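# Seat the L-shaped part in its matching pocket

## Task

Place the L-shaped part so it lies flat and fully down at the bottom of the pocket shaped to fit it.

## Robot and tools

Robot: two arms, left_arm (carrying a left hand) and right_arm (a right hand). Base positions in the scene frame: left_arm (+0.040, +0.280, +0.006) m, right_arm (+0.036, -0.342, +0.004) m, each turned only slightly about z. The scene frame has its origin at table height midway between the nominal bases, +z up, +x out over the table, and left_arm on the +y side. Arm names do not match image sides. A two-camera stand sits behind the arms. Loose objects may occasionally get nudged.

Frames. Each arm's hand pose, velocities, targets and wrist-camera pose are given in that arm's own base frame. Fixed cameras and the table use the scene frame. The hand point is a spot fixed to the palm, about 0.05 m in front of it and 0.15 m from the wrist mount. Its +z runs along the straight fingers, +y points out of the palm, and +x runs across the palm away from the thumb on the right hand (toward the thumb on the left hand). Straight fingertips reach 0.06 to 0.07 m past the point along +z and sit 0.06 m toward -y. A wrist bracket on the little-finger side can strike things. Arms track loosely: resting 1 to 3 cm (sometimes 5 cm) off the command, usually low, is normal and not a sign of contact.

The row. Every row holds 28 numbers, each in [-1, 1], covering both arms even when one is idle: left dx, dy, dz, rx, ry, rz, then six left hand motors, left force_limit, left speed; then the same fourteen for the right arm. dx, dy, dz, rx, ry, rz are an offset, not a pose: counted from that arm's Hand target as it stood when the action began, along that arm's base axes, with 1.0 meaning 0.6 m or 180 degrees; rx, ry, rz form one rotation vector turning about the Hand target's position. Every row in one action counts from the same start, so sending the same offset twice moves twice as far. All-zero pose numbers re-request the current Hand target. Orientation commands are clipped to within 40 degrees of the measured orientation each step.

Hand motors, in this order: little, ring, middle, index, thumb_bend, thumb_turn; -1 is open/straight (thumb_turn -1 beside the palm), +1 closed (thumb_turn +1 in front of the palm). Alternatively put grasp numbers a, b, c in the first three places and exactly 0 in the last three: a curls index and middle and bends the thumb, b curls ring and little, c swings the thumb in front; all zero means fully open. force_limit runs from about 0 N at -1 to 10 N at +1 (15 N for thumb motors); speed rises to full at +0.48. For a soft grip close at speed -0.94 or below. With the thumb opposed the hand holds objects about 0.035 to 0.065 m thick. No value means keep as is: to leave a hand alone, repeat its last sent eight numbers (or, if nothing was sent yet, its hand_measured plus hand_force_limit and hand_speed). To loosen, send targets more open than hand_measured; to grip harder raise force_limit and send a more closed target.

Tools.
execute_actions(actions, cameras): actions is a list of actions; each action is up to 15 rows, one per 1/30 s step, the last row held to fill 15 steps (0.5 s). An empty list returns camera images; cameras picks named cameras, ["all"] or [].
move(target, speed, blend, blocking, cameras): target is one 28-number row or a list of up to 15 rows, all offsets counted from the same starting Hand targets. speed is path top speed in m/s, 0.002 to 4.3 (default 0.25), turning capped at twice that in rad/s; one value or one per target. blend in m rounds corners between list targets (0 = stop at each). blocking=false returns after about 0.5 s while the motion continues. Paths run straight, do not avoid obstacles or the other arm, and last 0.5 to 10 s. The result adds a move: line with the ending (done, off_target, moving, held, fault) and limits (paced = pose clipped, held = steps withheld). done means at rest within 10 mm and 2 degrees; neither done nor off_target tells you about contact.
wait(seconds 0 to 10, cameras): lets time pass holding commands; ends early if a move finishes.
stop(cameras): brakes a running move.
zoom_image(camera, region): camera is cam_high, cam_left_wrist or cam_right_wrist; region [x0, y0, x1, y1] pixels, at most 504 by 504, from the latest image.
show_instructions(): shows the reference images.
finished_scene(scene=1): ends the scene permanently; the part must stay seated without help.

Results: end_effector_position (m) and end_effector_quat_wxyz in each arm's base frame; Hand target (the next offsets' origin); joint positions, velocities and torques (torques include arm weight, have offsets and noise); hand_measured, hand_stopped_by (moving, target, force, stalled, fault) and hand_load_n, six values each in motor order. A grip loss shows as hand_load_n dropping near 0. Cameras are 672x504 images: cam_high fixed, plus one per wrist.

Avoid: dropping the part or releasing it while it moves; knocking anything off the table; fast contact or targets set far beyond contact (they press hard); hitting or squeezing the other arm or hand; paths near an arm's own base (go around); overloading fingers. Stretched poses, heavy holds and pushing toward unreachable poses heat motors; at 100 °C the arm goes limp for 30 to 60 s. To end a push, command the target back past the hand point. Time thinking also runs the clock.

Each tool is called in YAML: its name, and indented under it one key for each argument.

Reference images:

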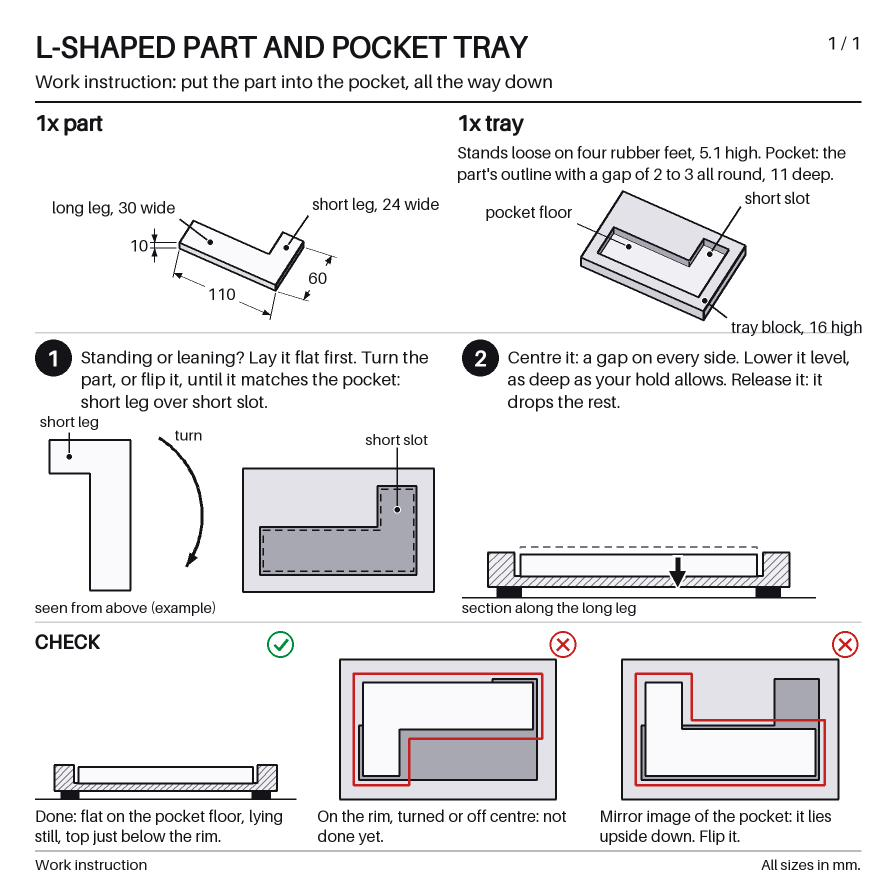

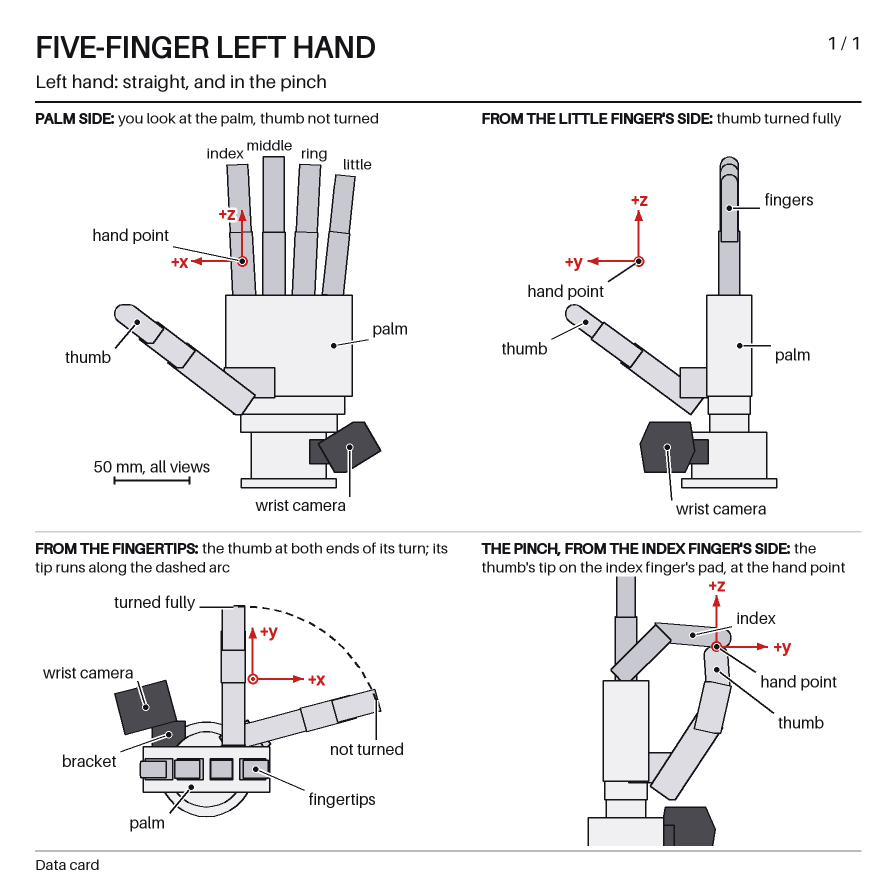

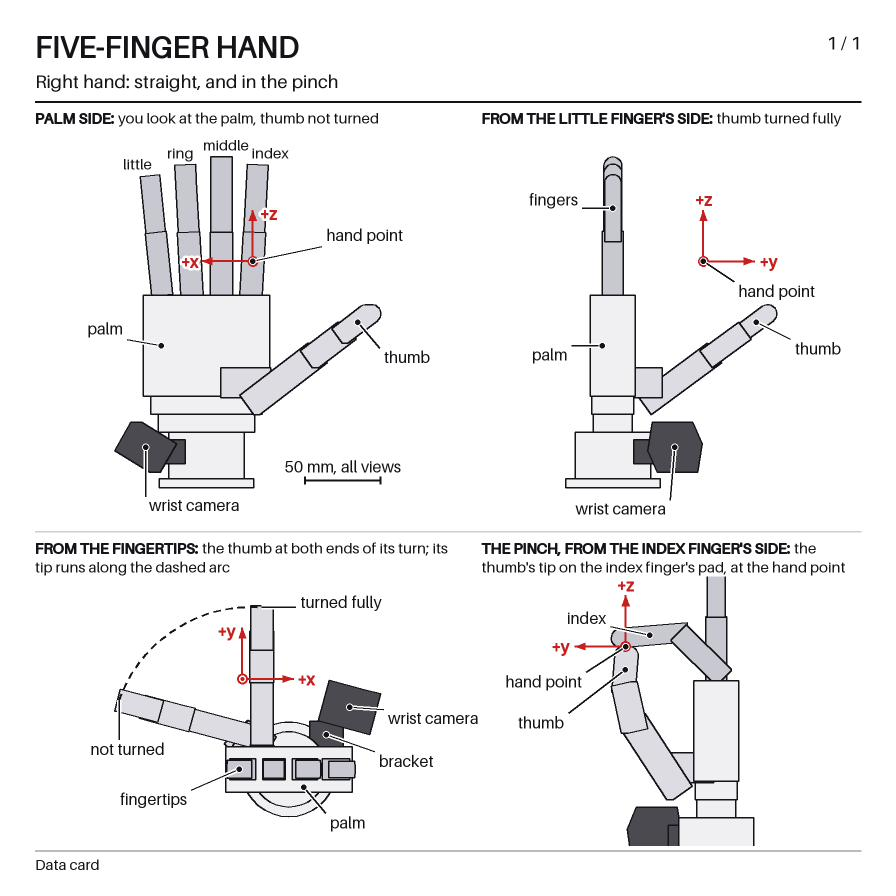

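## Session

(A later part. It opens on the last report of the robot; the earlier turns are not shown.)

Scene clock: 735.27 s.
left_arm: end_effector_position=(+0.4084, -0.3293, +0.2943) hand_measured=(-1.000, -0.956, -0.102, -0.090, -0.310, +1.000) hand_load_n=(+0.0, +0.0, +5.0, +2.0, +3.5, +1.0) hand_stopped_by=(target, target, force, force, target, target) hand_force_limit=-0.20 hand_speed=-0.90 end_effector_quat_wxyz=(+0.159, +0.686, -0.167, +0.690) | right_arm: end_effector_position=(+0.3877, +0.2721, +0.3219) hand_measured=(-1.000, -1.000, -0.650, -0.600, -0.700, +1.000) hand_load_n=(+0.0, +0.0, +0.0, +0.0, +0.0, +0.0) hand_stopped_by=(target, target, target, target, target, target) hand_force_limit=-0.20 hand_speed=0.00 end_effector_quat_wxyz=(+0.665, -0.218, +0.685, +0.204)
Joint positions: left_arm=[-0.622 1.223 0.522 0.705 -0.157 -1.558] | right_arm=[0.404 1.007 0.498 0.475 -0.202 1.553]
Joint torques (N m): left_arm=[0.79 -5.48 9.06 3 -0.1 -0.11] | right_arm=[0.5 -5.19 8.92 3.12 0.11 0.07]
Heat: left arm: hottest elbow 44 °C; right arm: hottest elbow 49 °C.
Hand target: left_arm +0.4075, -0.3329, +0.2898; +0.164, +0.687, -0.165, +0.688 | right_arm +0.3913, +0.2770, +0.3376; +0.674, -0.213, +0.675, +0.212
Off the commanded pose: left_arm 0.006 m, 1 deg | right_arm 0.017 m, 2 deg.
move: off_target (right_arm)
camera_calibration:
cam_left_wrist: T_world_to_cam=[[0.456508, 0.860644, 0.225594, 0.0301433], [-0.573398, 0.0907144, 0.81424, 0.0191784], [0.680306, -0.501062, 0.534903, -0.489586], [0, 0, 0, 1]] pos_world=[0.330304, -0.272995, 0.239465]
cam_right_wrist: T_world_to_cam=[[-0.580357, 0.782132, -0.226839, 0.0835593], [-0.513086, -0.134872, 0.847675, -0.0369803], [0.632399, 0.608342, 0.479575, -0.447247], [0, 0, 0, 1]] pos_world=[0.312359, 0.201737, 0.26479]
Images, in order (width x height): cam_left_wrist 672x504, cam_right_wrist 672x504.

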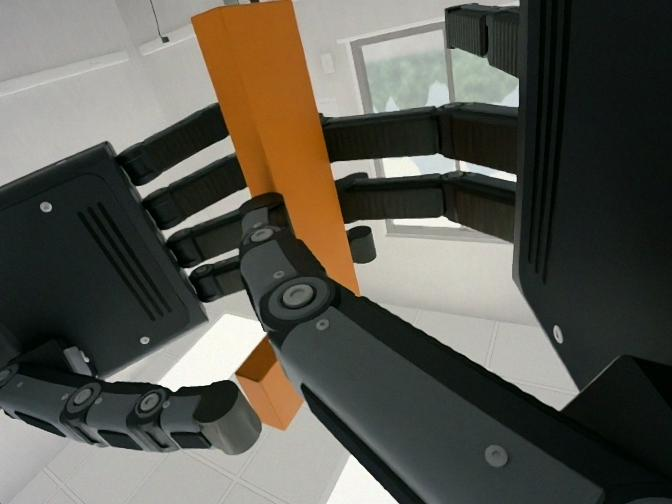

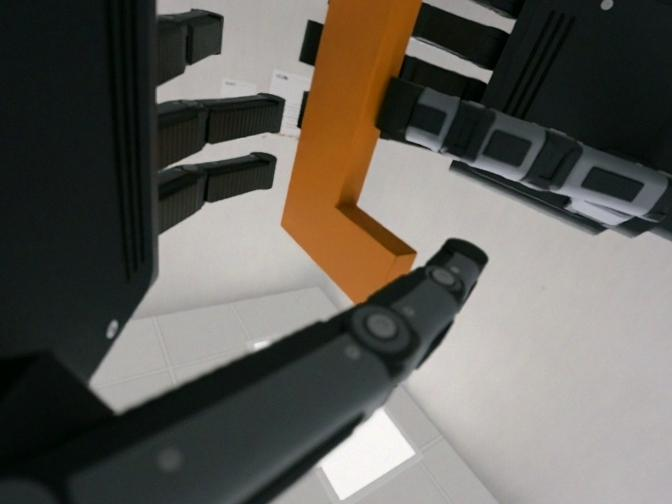

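move:
  target:
    - [0,0,0,0,0,0,-1,-0.956,-0.05,0.1,-0.31,1,-0.2,-0.9,0,-0.108,0.1,0,0,0,-1,-1,-0.65,-0.6,-0.7,1,-0.2,0]
    - [0,0,0,0,0,0,-1,-0.956,-0.05,0.1,-0.31,1,-0.2,-0.9,-0.002,-0.106,0.026,0,0,0,-1,-1,-0.65,-0.6,-0.7,1,-0.2,0]
    - [0,0,0,0,0,0,-1,-0.956,-0.05,0.1,-0.31,1,-0.2,-0.9,-0.002,0.002,0.018,0,0,0,-1,-1,-0.65,-0.6,-0.7,1,-0.2,0]
  speed: 0.08
  cameras: ["cam_left_wrist", "cam_right_wrist"]

Scene clock: 745.37 s.
left_arm: end_effector_position=(+0.4084, -0.3293, +0.2943) hand_measured=(-1.000, -0.956, -0.102, -0.090, -0.310, +1.000) hand_load_n=(+0.0, +0.0, +5.0, +2.0, +4.0, +1.5) hand_stopped_by=(target, target, force, force, target, target) hand_force_limit=-0.20 hand_speed=-0.90 end_effector_quat_wxyz=(+0.159, +0.686, -0.167, +0.690) | right_arm: end_effector_position=(+0.3869, +0.2733, +0.3328) hand_measured=(-1.000, -1.000, -0.650, -0.600, -0.700, +1.000) hand_load_n=(+0.0, +0.0, +0.0, +0.0, +0.0, +0.0) hand_stopped_by=(target, target, target, target, target, target) hand_force_limit=-0.20 hand_speed=0.00 end_effector_quat_wxyz=(+0.665, -0.218, +0.685, +0.204)
Joint positions: left_arm=[-0.622 1.223 0.522 0.705 -0.157 -1.558] | right_arm=[0.409 0.985 0.518 0.434 -0.196 1.553]
Joint torques (N m): left_arm=[0.67 -5.48 9.05 2.99 -0.1 -0.11] | right_arm=[0.67 -4.95 8.99 3.03 0.1 0.08]
Heat: left arm: hottest elbow 44 °C; right arm: hottest elbow 49 °C.
Hand target: left_arm +0.4075, -0.3329, +0.2898; +0.164, +0.687, -0.165, +0.688 | right_arm +0.3901, +0.2782, +0.3484; +0.674, -0.213, +0.674, +0.212
Off the commanded pose: left_arm 0.006 m, 1 deg | right_arm 0.017 m, 2 deg.
move: off_target (right_arm)
camera_calibration:
cam_left_wrist: T_world_to_cam=[[0.456508, 0.860644, 0.225594, 0.0301433], [-0.573398, 0.0907144, 0.81424, 0.0191784], [0.680306, -0.501062, 0.534903, -0.489586], [0, 0, 0, 1]] pos_world=[0.330304, -0.272995, 0.239465]
cam_right_wrist: T_world_to_cam=[[-0.580226, 0.782149, -0.227114, 0.0845244], [-0.513487, -0.134852, 0.847435, -0.0463193], [0.632194, 0.608324, 0.479868, -0.452709], [0, 0, 0, 1]] pos_world=[0.311459, 0.203037, 0.27569]
Images, in order (width x height): cam_left_wrist 672x504, cam_right_wrist 672x504.

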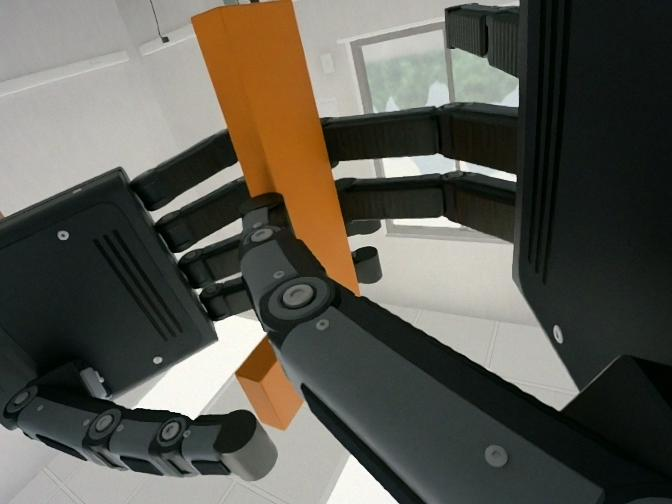

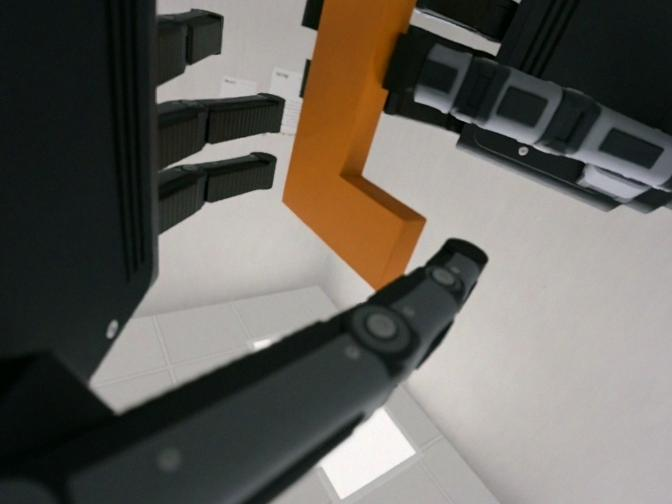

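zoom_image:
  camera: "cam_right_wrist"
  region: [230, 60, 510, 300]

Scaled by 1.800 from the camera's 672x504 image, which has a finer 960x720 frame.

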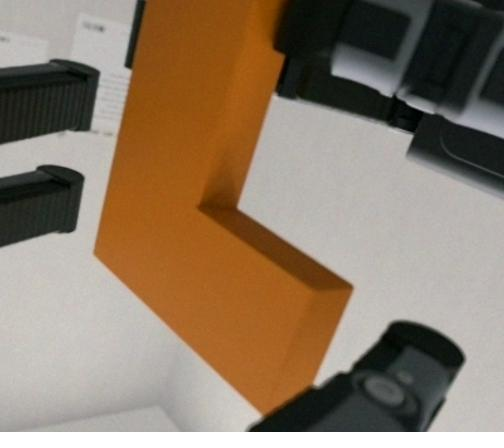

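move:
  target: [0,0,0,0,0,0,-1,-0.956,-0.05,0.1,-0.31,1,-0.2,-0.9,0,0,0,0,0,0,-1,-1,-0.42,-0.42,-0.58,1,-0.5,-0.7]
  speed: 0.05
  cameras: ["cam_left_wrist", "cam_right_wrist"]

Scene clock: 768.23 s.
left_arm: end_effector_position=(+0.4084, -0.3293, +0.2943) hand_measured=(-1.000, -0.956, -0.102, -0.090, -0.310, +1.000) hand_load_n=(+0.0, +0.0, +5.0, +2.0, +3.5, +1.5) hand_stopped_by=(target, target, force, force, target, target) hand_force_limit=-0.20 hand_speed=-0.90 end_effector_quat_wxyz=(+0.159, +0.686, -0.167, +0.690) | right_arm: end_effector_position=(+0.3869, +0.2733, +0.3328) hand_measured=(-1.000, -1.000, -0.420, -0.420, -0.580, +1.000) hand_load_n=(+0.0, +0.0, +0.0, +0.0, +0.5, +0.0) hand_stopped_by=(target, target, target, target, target, target) hand_force_limit=-0.50 hand_speed=-0.70 end_effector_quat_wxyz=(+0.665, -0.218, +0.685, +0.203)
Joint positions: left_arm=[-0.622 1.223 0.522 0.705 -0.157 -1.558] | right_arm=[0.409 0.985 0.518 0.434 -0.196 1.553]
Joint torques (N m): left_arm=[0.73 -5.48 9.06 3 -0.1 -0.11] | right_arm=[0.56 -5.07 9.01 2.89 0.09 0.06]
Heat: left arm: hottest elbow 44 °C; right arm: hottest elbow 47 °C.
Hand target: left_arm +0.4075, -0.3329, +0.2898; +0.164, +0.687, -0.165, +0.688 | right_arm +0.3901, +0.2782, +0.3484; +0.674, -0.213, +0.675, +0.212
Off the commanded pose: left_arm 0.006 m, 1 deg | right_arm 0.017 m, 2 deg.
move: off_target (right_arm)
camera_calibration:
cam_left_wrist: T_world_to_cam=[[0.456508, 0.860644, 0.225594, 0.0301433], [-0.573398, 0.0907144, 0.81424, 0.0191784], [0.680306, -0.501062, 0.534903, -0.489586], [0, 0, 0, 1]] pos_world=[0.330304, -0.272995, 0.239465]
cam_right_wrist: T_world_to_cam=[[-0.579974, 0.782338, -0.227107, 0.0844636], [-0.513525, -0.134689, 0.847438, -0.0462897], [0.632393, 0.608117, 0.479866, -0.452792], [0, 0, 0, 1]] pos_world=[0.311559, 0.203037, 0.27569]
Images, in order (width x height): cam_left_wrist 672x504, cam_right_wrist 672x504.

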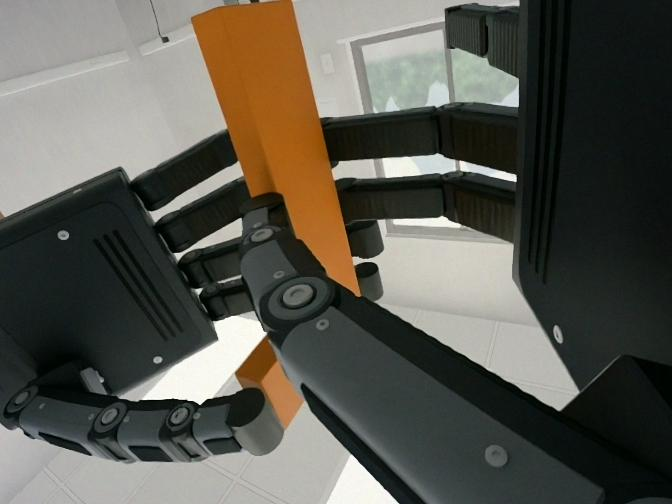

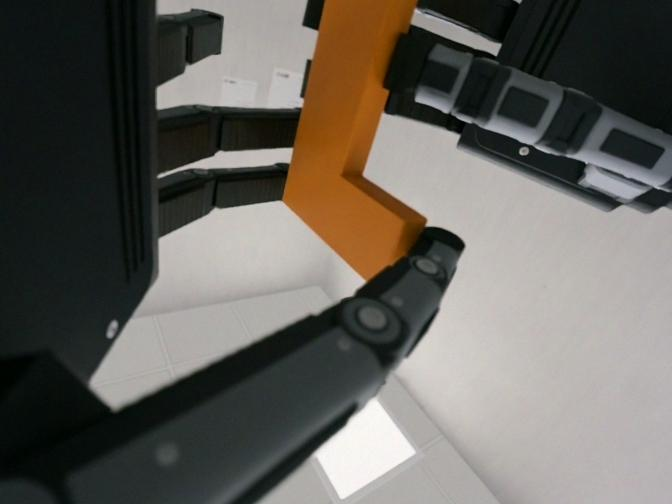

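move:
  target: [0,0,0,0,0,0,-1,-0.956,-0.05,0.1,-0.31,1,-0.2,-0.9,0,0,0,0,0,0,-1,-1,-0.15,-0.15,-0.4,1,-0.5,-0.88]
  speed: 0.05
  cameras: ["cam_left_wrist", "cam_right_wrist"]

Scene clock: 772.60 s.
left_arm: end_effector_position=(+0.4085, -0.3293, +0.2941) hand_measured=(-1.000, -0.956, -0.102, -0.090, -0.310, +1.000) hand_load_n=(+0.0, +0.5, +4.5, +2.5, +4.0, +1.5) hand_stopped_by=(target, target, force, force, target, target) hand_force_limit=-0.20 hand_speed=-0.90 end_effector_quat_wxyz=(+0.159, +0.686, -0.166, +0.690) | right_arm: end_effector_position=(+0.3868, +0.2734, +0.3328) hand_measured=(-1.000, -1.000, -0.366, -0.344, -0.550, +1.000) hand_load_n=(+0.0, +0.0, +1.0, +4.5, +5.5, +0.0) hand_stopped_by=(target, target, force, force, force, target) hand_force_limit=-0.50 hand_speed=-0.88 end_effector_quat_wxyz=(+0.665, -0.218, +0.685, +0.204)
Joint positions: left_arm=[-0.622 1.223 0.522 0.705 -0.158 -1.558] | right_arm=[0.409 0.985 0.518 0.434 -0.196 1.553]
Joint torques (N m): left_arm=[0.73 -5.54 9.05 2.97 -0.09 -0.11] | right_arm=[0.73 -5.07 8.98 2.95 0.06 0.07]
Heat: left arm: hottest elbow 44 °C; right arm: hottest elbow 47 °C.
Hand target: left_arm +0.4076, -0.3328, +0.2898; +0.164, +0.687, -0.165, +0.688 | right_arm +0.3900, +0.2783, +0.3484; +0.674, -0.213, +0.674, +0.212
Off the commanded pose: left_arm 0.006 m, 1 deg | right_arm 0.017 m, 2 deg.
move: off_target (right_arm)
camera_calibration:
cam_left_wrist: T_world_to_cam=[[0.456277, 0.860845, 0.225292, 0.030368], [-0.573011, 0.0905445, 0.81453, 0.0190174], [0.680786, -0.500747, 0.534587, -0.48953], [0, 0, 0, 1]] pos_world=[0.330306, -0.272995, 0.239365]
cam_right_wrist: T_world_to_cam=[[-0.580226, 0.782149, -0.227114, 0.0844462], [-0.513487, -0.134852, 0.847435, -0.0463058], [0.632194, 0.608324, 0.479868, -0.45277], [0, 0, 0, 1]] pos_world=[0.311459, 0.203137, 0.27569]
Images, in order (width x height): cam_left_wrist 672x504, cam_right_wrist 672x504.

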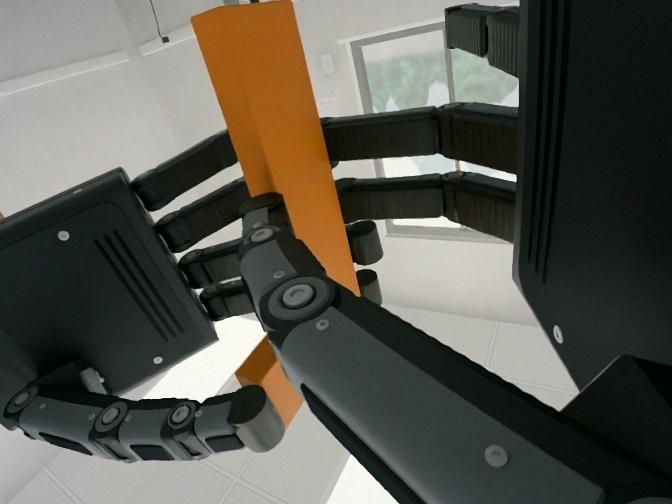

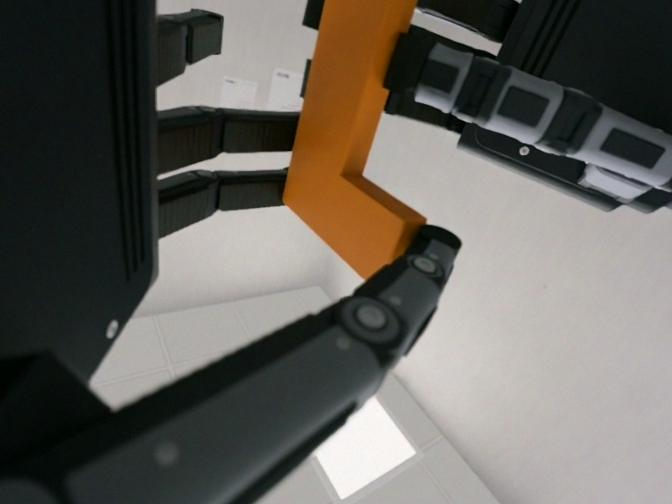

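move:
  target: [0,0,0,0,0,0,-1,-0.956,-0.05,0.1,-0.31,1,-0.2,-0.9,0,0,0,0,0,0,-1,-1,-0.1,-0.15,-0.4,1,-0.2,-0.92]
  speed: 0.05

Scene clock: 776.13 s.
left_arm: end_effector_position=(+0.4084, -0.3294, +0.2942) hand_measured=(-1.000, -0.956, -0.102, -0.090, -0.310, +1.000) hand_load_n=(+0.0, +0.0, +4.0, +3.0, +4.0, +2.5) hand_stopped_by=(target, target, force, force, target, target) hand_force_limit=-0.20 hand_speed=-0.90 end_effector_quat_wxyz=(+0.159, +0.686, -0.166, +0.690) | right_arm: end_effector_position=(+0.3871, +0.2733, +0.3328) hand_measured=(-1.000, -1.000, -0.354, -0.344, -0.550, +1.000) hand_load_n=(+0.0, +0.0, +5.5, +1.5, +6.5, +1.0) hand_stopped_by=(target, target, force, force, force, target) hand_force_limit=-0.20 hand_speed=-0.92 end_effector_quat_wxyz=(+0.665, -0.217, +0.685, +0.203)
Joint positions: left_arm=[-0.622 1.223 0.522 0.705 -0.158 -1.559] | right_arm=[0.409 0.985 0.518 0.434 -0.194 1.553]
Joint torques (N m): left_arm=[0.67 -5.54 9.06 2.97 -0.09 -0.11] | right_arm=[0.67 -5.19 8.96 2.93 0.04 0.07]
Heat: left arm: hottest elbow 44 °C; right arm: hottest elbow 47 °C.
Hand target: left_arm +0.4076, -0.3328, +0.2898; +0.164, +0.687, -0.165, +0.689 | right_arm +0.3900, +0.2783, +0.3484; +0.674, -0.213, +0.674, +0.212
Off the commanded pose: left_arm 0.006 m, 1 deg | right_arm 0.017 m, 2 deg.
move: off_target (right_arm)

move:
  target: [0,0,0,0,0,0,-1,-0.956,-0.05,0.1,-0.31,1,-0.2,-0.9,0,0,0,0,0,0,-1,-1,-0.1,-0.1,-0.4,1,-0.2,-0.93]
  speed: 0.05

Scene clock: 780.10 s.
left_arm: end_effector_position=(+0.4083, -0.3296, +0.2942) hand_measured=(-1.000, -0.956, -0.102, -0.090, -0.310, +1.000) hand_load_n=(+0.0, +0.0, +5.0, +2.5, +3.5, +1.5) hand_stopped_by=(target, target, force, force, target, target) hand_force_limit=-0.20 hand_speed=-0.90 end_effector_quat_wxyz=(+0.159, +0.686, -0.167, +0.690) | right_arm: end_effector_position=(+0.3871, +0.2733, +0.3328) hand_measured=(-1.000, -1.000, -0.354, -0.332, -0.550, +1.000) hand_load_n=(+0.0, +0.0, +3.5, +6.0, +8.0, -0.5) hand_stopped_by=(target, target, force, force, force, target) hand_force_limit=-0.20 hand_speed=-0.93 end_effector_quat_wxyz=(+0.665, -0.217, +0.685, +0.203)
Joint positions: left_arm=[-0.622 1.223 0.522 0.705 -0.158 -1.559] | right_arm=[0.409 0.985 0.518 0.434 -0.194 1.553]
Joint torques (N m): left_arm=[0.79 -5.6 9.05 2.99 -0.09 -0.1] | right_arm=[0.67 -4.84 8.96 2.92 0.01 0.09]
Heat: left arm: hottest elbow 44 °C; right arm: hottest elbow 47 °C.
Hand target: left_arm +0.4075, -0.3329, +0.2898; +0.165, +0.687, -0.165, +0.688 | right_arm +0.3900, +0.2783, +0.3484; +0.674, -0.213, +0.674, +0.212
Off the commanded pose: left_arm 0.005 m, 1 deg | right_arm 0.017 m, 2 deg.
move: off_target (right_arm)

move:
  target: [0,0,0,0,0,0,-1,-0.956,-0.45,-0.45,-0.6,1,-0.2,-0.75,0,0,0,0,0,0,-1,-1,-0.1,-0.1,-0.4,1,-0.2,-0.93]
  speed: 0.05
  cameras: ["cam_left_wrist", "cam_right_wrist"]

Scene clock: 785.17 s.
left_arm: end_effector_position=(+0.4083, -0.3295, +0.2946) hand_measured=(-1.000, -0.956, -0.450, -0.450, -0.600, +1.000) hand_load_n=(+0.0, +0.0, +0.0, +0.0, +0.0, -0.5) hand_stopped_by=(target, target, target, target, target, target) hand_force_limit=-0.20 hand_speed=-0.75 end_effector_quat_wxyz=(+0.160, +0.686, -0.166, +0.691) | right_arm: end_effector_position=(+0.3874, +0.2732, +0.3324) hand_measured=(-1.000, -1.000, -0.354, -0.332, -0.550, +1.000) hand_load_n=(+0.0, +0.0, +3.5, +6.0, +8.0, +0.0) hand_stopped_by=(target, target, force, force, force, target) hand_force_limit=-0.20 hand_speed=-0.93 end_effector_quat_wxyz=(+0.665, -0.217, +0.685, +0.203)
Joint positions: left_arm=[-0.622 1.223 0.522 0.706 -0.158 -1.559] | right_arm=[0.409 0.986 0.518 0.434 -0.193 1.553]
Joint torques (N m): left_arm=[0.79 -5.48 9.05 2.93 -0.09 -0.09] | right_arm=[0.5 -5.01 8.99 2.88 -0.02 0.07]
Heat: left arm: hottest elbow 44 °C; right arm: hottest elbow 46 °C.
Hand target: left_arm +0.4075, -0.3328, +0.2899; +0.164, +0.687, -0.165, +0.689 | right_arm +0.3901, +0.2783, +0.3483; +0.674, -0.213, +0.675, +0.212
Off the commanded pose: left_arm 0.006 m, 1 deg | right_arm 0.017 m, 2 deg.
move: off_target (right_arm)
camera_calibration:
cam_left_wrist: T_world_to_cam=[[0.456781, 0.860923, 0.22397, 0.0308203], [-0.573567, 0.0925786, 0.81391, 0.0195686], [0.679979, -0.500241, 0.536085, -0.489659], [0, 0, 0, 1]] pos_world=[0.330103, -0.273293, 0.239669]
cam_right_wrist: T_world_to_cam=[[-0.578309, 0.7836, -0.227001, 0.0837047], [-0.513249, -0.133174, 0.847844, -0.0464397], [0.63414, 0.606824, 0.479198, -0.452873], [0, 0, 0, 1]] pos_world=[0.311757, 0.203038, 0.27539]
Images, in order (width x height): cam_left_wrist 672x504, cam_right_wrist 672x504.

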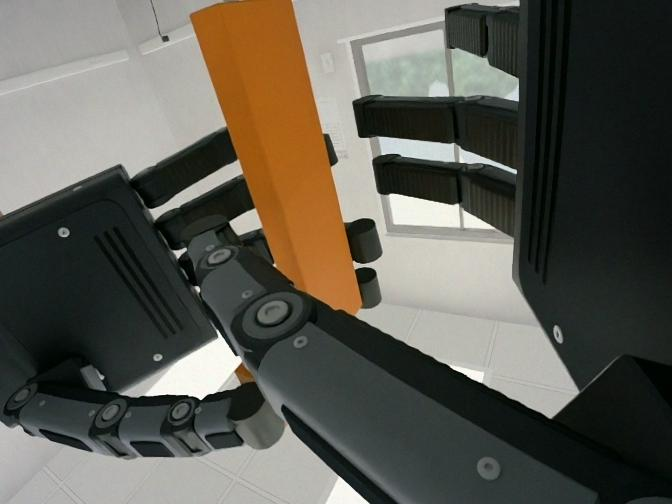

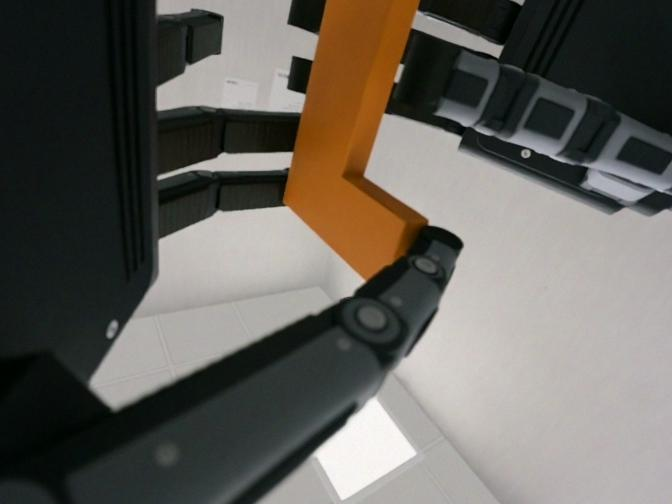

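move:
  target: [0,0.25,0,0,0,0,-1,-1,-0.7,-0.7,-0.8,1,-0.2,-0.5,0,-0.02,0,0,0,0,-1,-1,-0.1,-0.1,-0.4,1,-0.2,-0.93]
  speed: 0.1
  cameras: ["all"]

Scene clock: 791.53 s.
left_arm: end_effector_position=(+0.4109, -0.1869, +0.2908) hand_measured=(-1.000, -1.000, -0.700, -0.700, -0.800, +1.000) hand_load_n=(+0.0, +0.0, +0.0, +0.0, +0.0, +0.0) hand_stopped_by=(target, target, target, target, target, target) hand_force_limit=-0.20 hand_speed=-0.50 end_effector_quat_wxyz=(+0.163, +0.684, -0.170, +0.690) | right_arm: end_effector_position=(+0.3869, +0.2703, +0.3326) hand_measured=(-1.000, -1.000, -0.354, -0.332, -0.550, +1.000) hand_load_n=(+0.0, +0.0, +3.0, +6.0, +8.0, +0.0) hand_stopped_by=(target, target, force, force, force, target) hand_force_limit=-0.20 hand_speed=-0.93 end_effector_quat_wxyz=(+0.663, -0.222, +0.683, +0.208)
Joint positions: left_arm=[-0.163 1.054 0.395 0.664 0.313 -1.561] | right_arm=[0.391 0.986 0.518 0.434 -0.227 1.553]
Joint torques (N m): left_arm=[1.9 -5.77 8.5 1.84 0.06 -0.09] | right_arm=[-1.03 -6.59 8.38 2.66 -0.21 0.07]
Heat: left arm: hottest elbow 44 °C; right arm: hottest elbow 46 °C.
Hand target: left_arm +0.4076, -0.1829, +0.2897; +0.165, +0.687, -0.165, +0.688 | right_arm +0.3901, +0.2663, +0.3483; +0.674, -0.213, +0.675, +0.212
Off the commanded pose: left_arm 0.005 m, 1 deg | right_arm 0.017 m, 2 deg.
move: off_target (right_arm)
camera_calibration:
cam_left_wrist: T_world_to_cam=[[0.466432, 0.855493, 0.224884, -0.0976259], [-0.572966, 0.0985106, 0.813637, 0.0119417], [0.673908, -0.508357, 0.536117, -0.417129], [0, 0, 0, 1]] pos_world=[0.333484, -0.129709, 0.235868]
cam_right_wrist: T_world_to_cam=[[-0.590613, 0.774677, -0.225947, 0.0925511], [-0.51075, -0.14209, 0.847906, -0.0457673], [0.624749, 0.616187, 0.479586, -0.449913], [0, 0, 0, 1]] pos_world=[0.312369, 0.19903, 0.27549]

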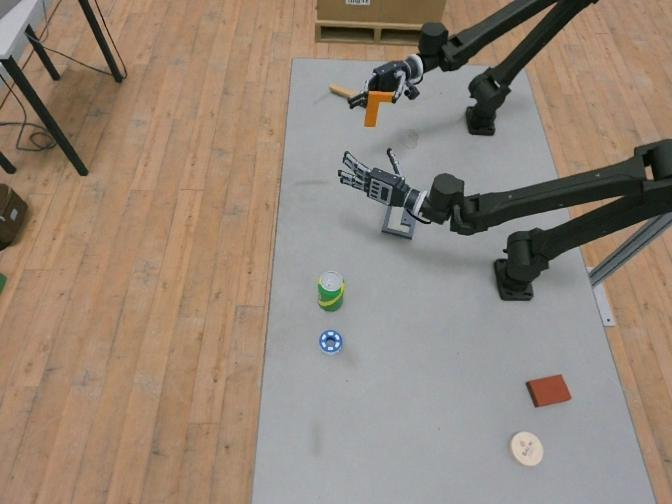

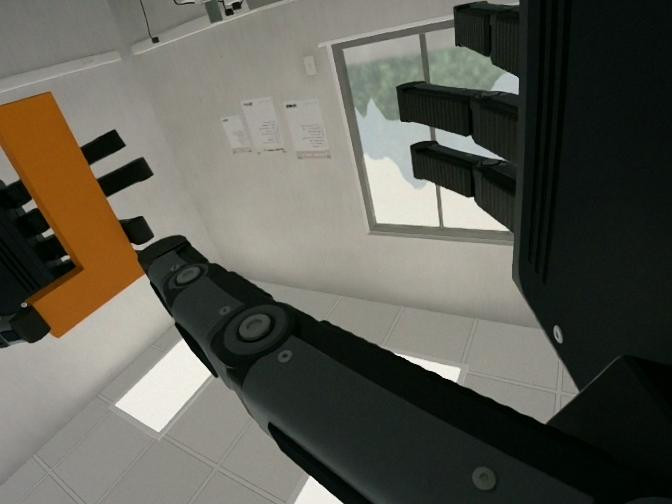

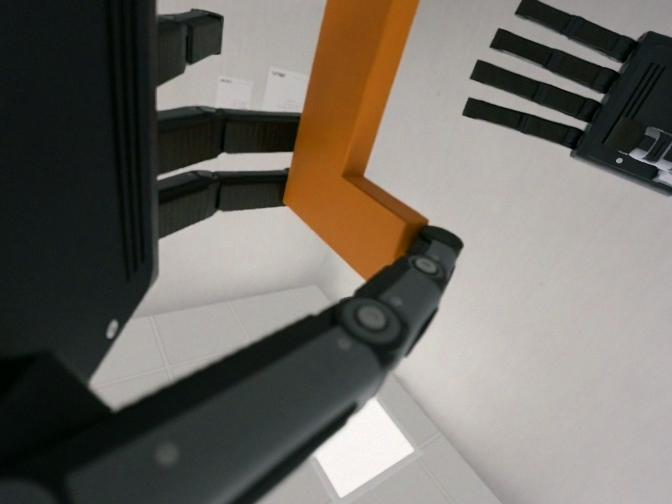

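move:
  target: [-0.18,0.42,-0.03,0.491,-0.113,-0.113,-1,-1,-0.7,-0.7,-0.8,1,-0.2,-0.5,0,0,0,0,0,0,-1,-1,-0.1,-0.1,-0.4,1,-0.2,-0.93]
  speed: 0.25
  cameras: ["all"]

Scene clock: 827.63 s.
left_arm: end_effector_position=(+0.2885, +0.0564, +0.2442) hand_measured=(-1.000, -1.000, -0.700, -0.700, -0.800, +1.000) hand_load_n=(-0.5, +0.0, +0.0, +0.0, +0.0, +0.0) hand_stopped_by=(target, target, target, target, target, target) hand_force_limit=-0.20 hand_speed=-0.50 end_effector_quat_wxyz=(+0.253, -0.465, +0.721, -0.448) | right_arm: end_effector_position=(+0.3869, +0.2703, +0.3326) hand_measured=(-1.000, -1.000, -0.354, -0.332, -0.550, +1.000) hand_load_n=(+0.0, +0.0, +3.0, +6.0, +8.0, +0.0) hand_stopped_by=(target, target, force, force, force, target) hand_force_limit=-0.20 hand_speed=-0.93 end_effector_quat_wxyz=(+0.663, -0.222, +0.683, +0.208)
Joint positions: left_arm=[0.717 0.813 0.803 -0.964 0.966 0.822] | right_arm=[0.391 0.986 0.518 0.434 -0.227 1.553]
Joint torques (N m): left_arm=[1.96 -2.14 16.75 0.95 0.59 0.15] | right_arm=[-0.97 -6.42 8.35 2.62 -0.22 0.07]
Heat: left arm: hottest elbow 44 °C; right arm: hottest elbow 46 °C.
Hand target: left_arm +0.2996, +0.0691, +0.2718; +0.277, -0.451, +0.723, -0.443 | right_arm +0.3901, +0.2663, +0.3483; +0.674, -0.213, +0.675, +0.212
Off the commanded pose: left_arm 0.032 m, 3 deg | right_arm 0.017 m, 2 deg.
move: off_target (left_arm, right_arm)
camera_calibration:
cam_left_wrist: T_world_to_cam=[[0.35748, -0.363539, 0.86026, -0.293145], [-0.86299, -0.480705, 0.155472, 0.232827], [0.357011, -0.797974, -0.485573, 0.171303], [0, 0, 0, 1]] pos_world=[0.244563, 0.142047, 0.299163]
cam_right_wrist: T_world_to_cam=[[-0.590613, 0.774677, -0.225947, 0.0925511], [-0.51075, -0.14209, 0.847906, -0.0457673], [0.624749, 0.616187, 0.479586, -0.449913], [0, 0, 0, 1]] pos_world=[0.312369, 0.19903, 0.27549]

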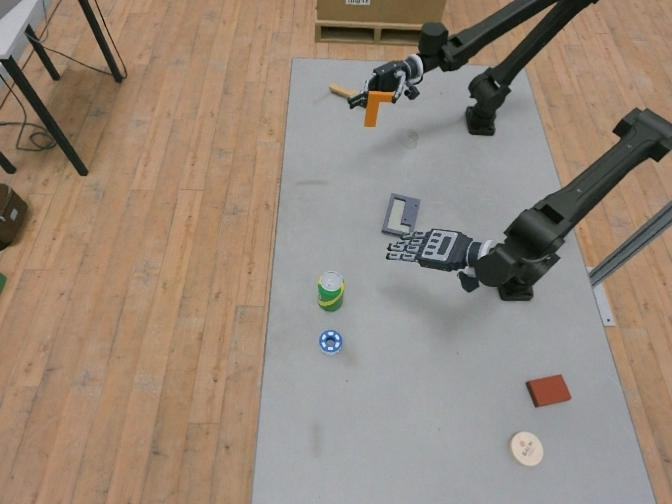

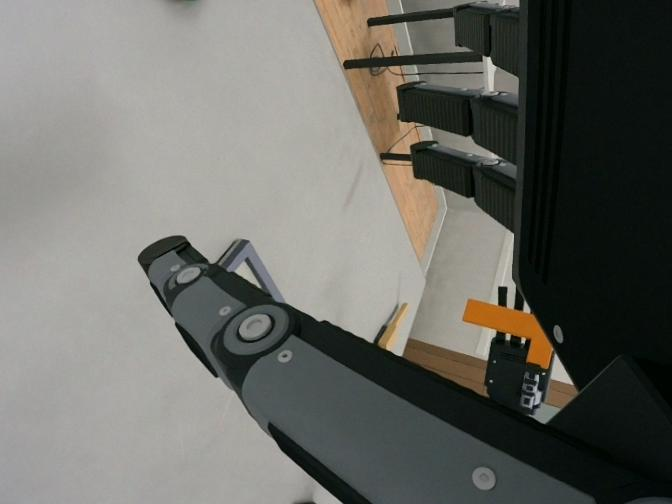

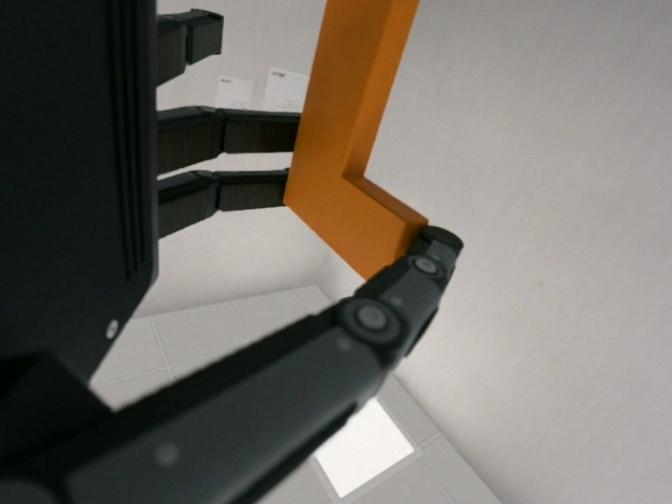

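execute_actions:
  actions: []

Scene clock: 866.53 s.
left_arm: end_effector_position=(+0.2884, +0.0564, +0.2442) hand_measured=(-1.000, -1.000, -0.700, -0.700, -0.800, +1.000) hand_load_n=(+0.0, +0.0, +0.0, +0.0, +0.0, +0.0) hand_stopped_by=(target, target, target, target, target, target) hand_force_limit=-0.20 hand_speed=-0.50 end_effector_quat_wxyz=(+0.253, -0.465, +0.721, -0.448) | right_arm: end_effector_position=(+0.3869, +0.2703, +0.3326) hand_measured=(-1.000, -1.000, -0.354, -0.332, -0.550, +1.000) hand_load_n=(+0.0, +0.0, +3.5, +6.0, +8.0, +0.0) hand_stopped_by=(target, target, force, force, force, target) hand_force_limit=-0.20 hand_speed=-0.93 end_effector_quat_wxyz=(+0.663, -0.222, +0.683, +0.208)
Joint positions: left_arm=[0.717 0.813 0.803 -0.965 0.966 0.823] | right_arm=[0.391 0.986 0.518 0.434 -0.227 1.553]
Joint velocities: within noise
Joint torques (N m): left_arm=[1.96 -2.08 16.73 0.95 0.59 0.15] | right_arm=[-1.03 -6.48 8.35 2.65 -0.22 0.07]
Motor temperatures (°C): left_arm=[34 26 52 29 31 25] | right_arm=[32 32 46 30 25 28]
Heat: left arm: hottest elbow 52 °C; right arm: hottest elbow 46 °C.
Hand target: left_arm +0.2995, +0.0691, +0.2718; +0.277, -0.451, +0.723, -0.443 | right_arm +0.3901, +0.2663, +0.3483; +0.674, -0.213, +0.675, +0.212
Off the commanded pose: left_arm 0.032 m, 3 deg | right_arm 0.017 m, 2 deg.
camera_calibration:
cam_left_wrist: T_world_to_cam=[[0.357319, -0.364029, 0.86012, -0.292993], [-0.863174, -0.480446, 0.155249, 0.232901], [0.356726, -0.797906, -0.485893, 0.171459], [0, 0, 0, 1]] pos_world=[0.244562, 0.142047, 0.299162]
cam_right_wrist: T_world_to_cam=[[-0.590613, 0.774677, -0.225947, 0.0925511], [-0.51075, -0.14209, 0.847906, -0.0457673], [0.624749, 0.616187, 0.479586, -0.449913], [0, 0, 0, 1]] pos_world=[0.312369, 0.19903, 0.27549]

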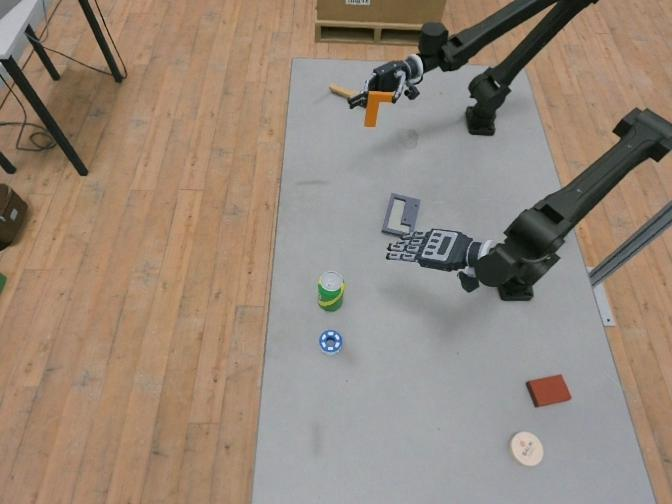

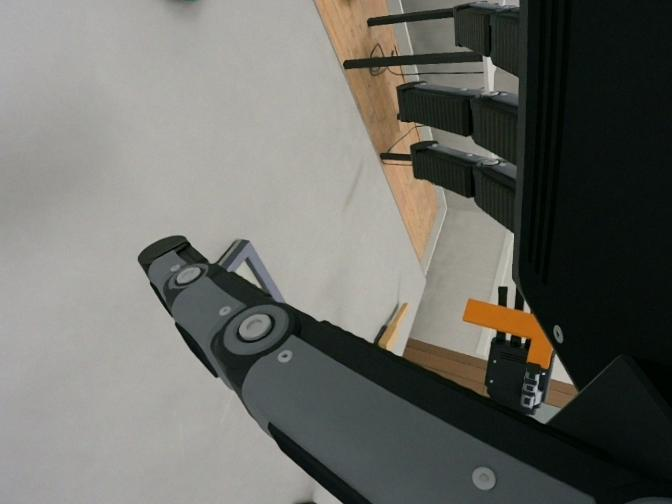

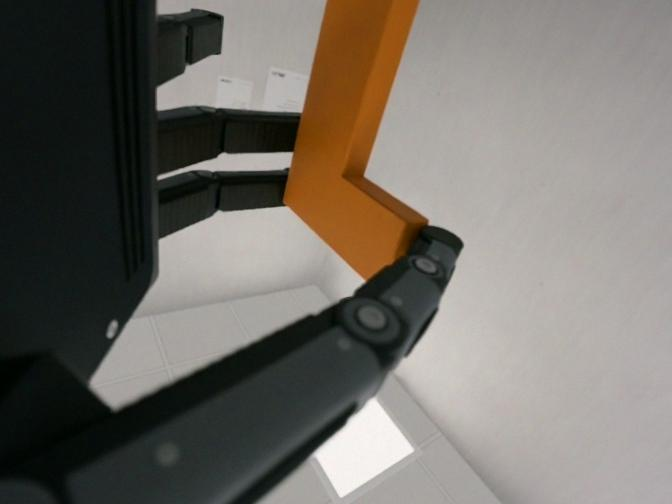

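zoom_image:
  camera: "cam_high"
  region: [370, 180, 440, 250]

zoom_image:
  camera: "cam_left_wrist"
  region: [120, 200, 440, 400]

Scaled by 7.200 from the camera's 672x504 image, which has a finer 960x720 frame.

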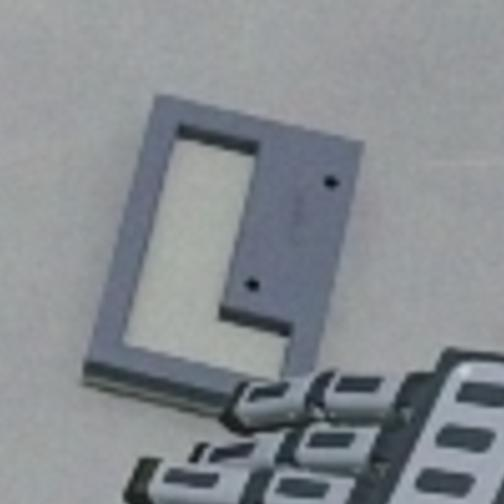

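Scaled by 1.575 from the camera's 672x504 image, which has a finer 960x720 frame.

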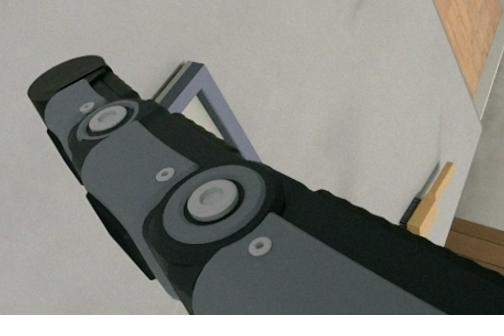

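move:
  target:
    - [0,0,0,0,0,0,-1,-1,-0.7,-0.7,-0.8,-1,-0.2,-0.5,-0.05,0.14,0.053,-0.249,0.027,-0.027,-1,-1,-0.1,-0.1,-0.4,1,-0.2,-0.93]
    - [0,0,0,0,0,0,-1,-1,-0.7,-0.7,-0.8,-1,-0.2,-0.5,-0.128,0.315,-0.05,-0.498,0.0537,-0.0537,-1,-1,-0.1,-0.1,-0.4,1,-0.2,-0.93]
  speed: 0.2
  blend: [0.05,0]
  cameras: ["all"]

Scene clock: 919.27 s.
left_arm: end_effector_position=(+0.2885, +0.0565, +0.2442) hand_measured=(-1.000, -1.000, -0.700, -0.700, -0.800, -1.000) hand_load_n=(+0.0, +0.0, +0.0, +0.0, +0.0, +0.0) hand_stopped_by=(target, target, target, target, target, target) hand_force_limit=-0.20 hand_speed=-0.50 end_effector_quat_wxyz=(+0.254, -0.464, +0.721, -0.448) | right_arm: end_effector_position=(+0.3112, +0.4423, +0.3017) hand_measured=(-1.000, -1.000, -0.354, -0.332, -0.550, +1.000) hand_load_n=(+0.0, +0.0, +3.0, +6.0, +8.0, +0.5) hand_stopped_by=(target, target, force, force, force, target) hand_force_limit=-0.20 hand_speed=-0.93 end_effector_quat_wxyz=(+0.273, -0.567, +0.685, -0.368)
Joint positions: left_arm=[0.717 0.813 0.803 -0.965 0.967 0.826] | right_arm=[1.176 1.56 1.631 -1.43 0.936 1.256]
Joint torques (N m): left_arm=[1.9 -2.08 16.75 0.94 0.58 0.11] | right_arm=[0.62 -12.86 10.55 0.61 0.98 0]
Motor temperatures (°C): left_arm=[34 26 59 29 31 24] | right_arm=[32 32 47 30 25 28]
Heat: left arm: hottest elbow 59 °C; right arm: hottest elbow 47 °C.
Hand target: left_arm +0.2995, +0.0691, +0.2718; +0.277, -0.451, +0.723, -0.443 | right_arm +0.3134, +0.4553, +0.3184; +0.289, -0.556, +0.691, -0.360
Off the commanded pose: left_arm 0.032 m, 3 deg | right_arm 0.021 m, 3 deg.
move: off_target (left_arm, right_arm); blend cut to 0 m at target 1
camera_calibration:
cam_left_wrist: T_world_to_cam=[[0.355629, -0.365786, 0.860075, -0.292363], [-0.863994, -0.479606, 0.153275, 0.233607], [0.356431, -0.797608, -0.486599, 0.171829], [0, 0, 0, 1]] pos_world=[0.244562, 0.142149, 0.29926]
cam_right_wrist: T_world_to_cam=[[-0.62629, -0.123291, -0.769779, 0.479937], [-0.341635, 0.930959, 0.128848, -0.344107], [0.700747, 0.343679, -0.625171, -0.0636767], [0, 0, 0, 1]] pos_world=[0.227642, 0.401406, 0.373974]

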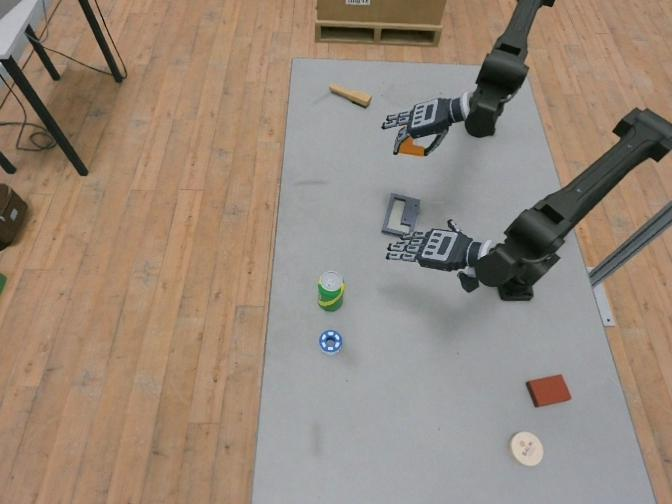

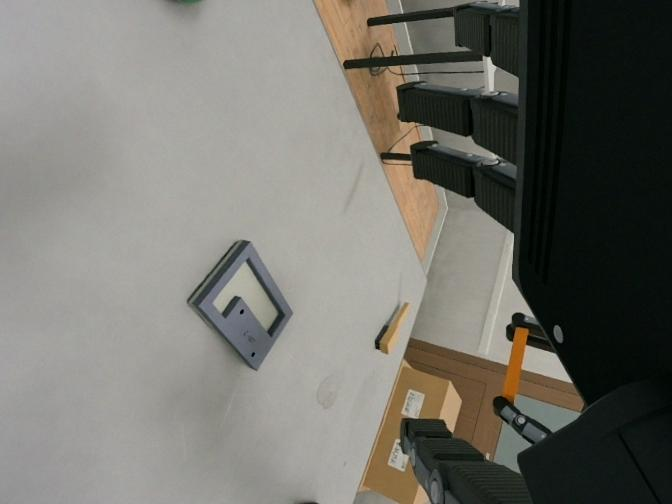

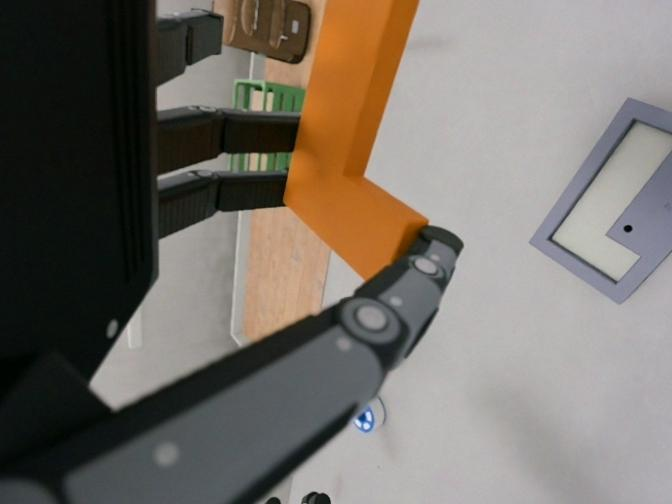

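zoom_image:
  camera: "cam_right_wrist"
  region: [500, 80, 672, 320]

zoom_image:
  camera: "cam_right_wrist"
  region: [250, 0, 500, 300]

zoom_image:
  camera: "cam_left_wrist"
  region: [170, 220, 320, 390]

Scaled by 2.100 from the camera's 672x504 image, which has a finer 960x720 frame.

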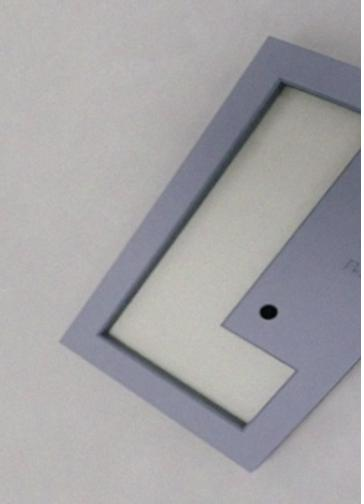

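Scaled by 1.680 from the camera's 672x504 image, which has a finer 960x720 frame.

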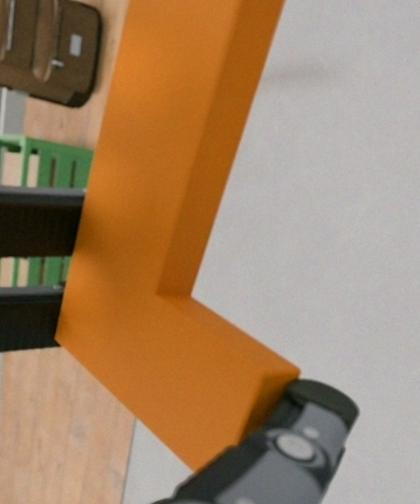

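Scaled by 2.965 from the camera's 672x504 image, which has a finer 960x720 frame.

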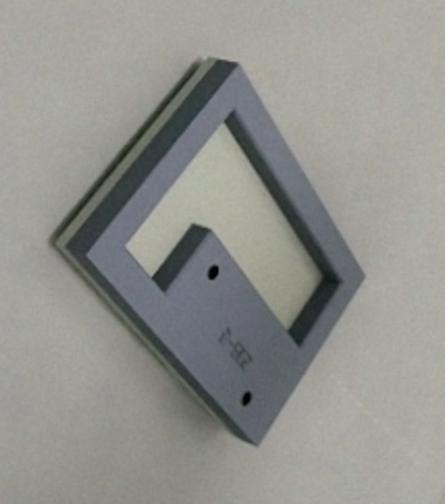

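zoom_image:
  camera: "cam_left_wrist"
  region: [470, 300, 570, 450]

zoom_image:
  camera: "cam_right_wrist"
  region: [290, 0, 430, 100]

Scaled by 3.360 from the camera's 672x504 image, which has a finer 960x720 frame.

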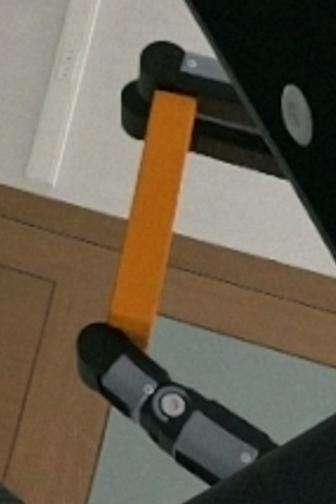

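Scaled by 3.600 from the camera's 672x504 image, which has a finer 960x720 frame.

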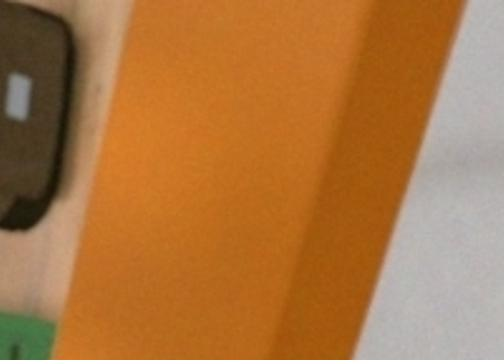

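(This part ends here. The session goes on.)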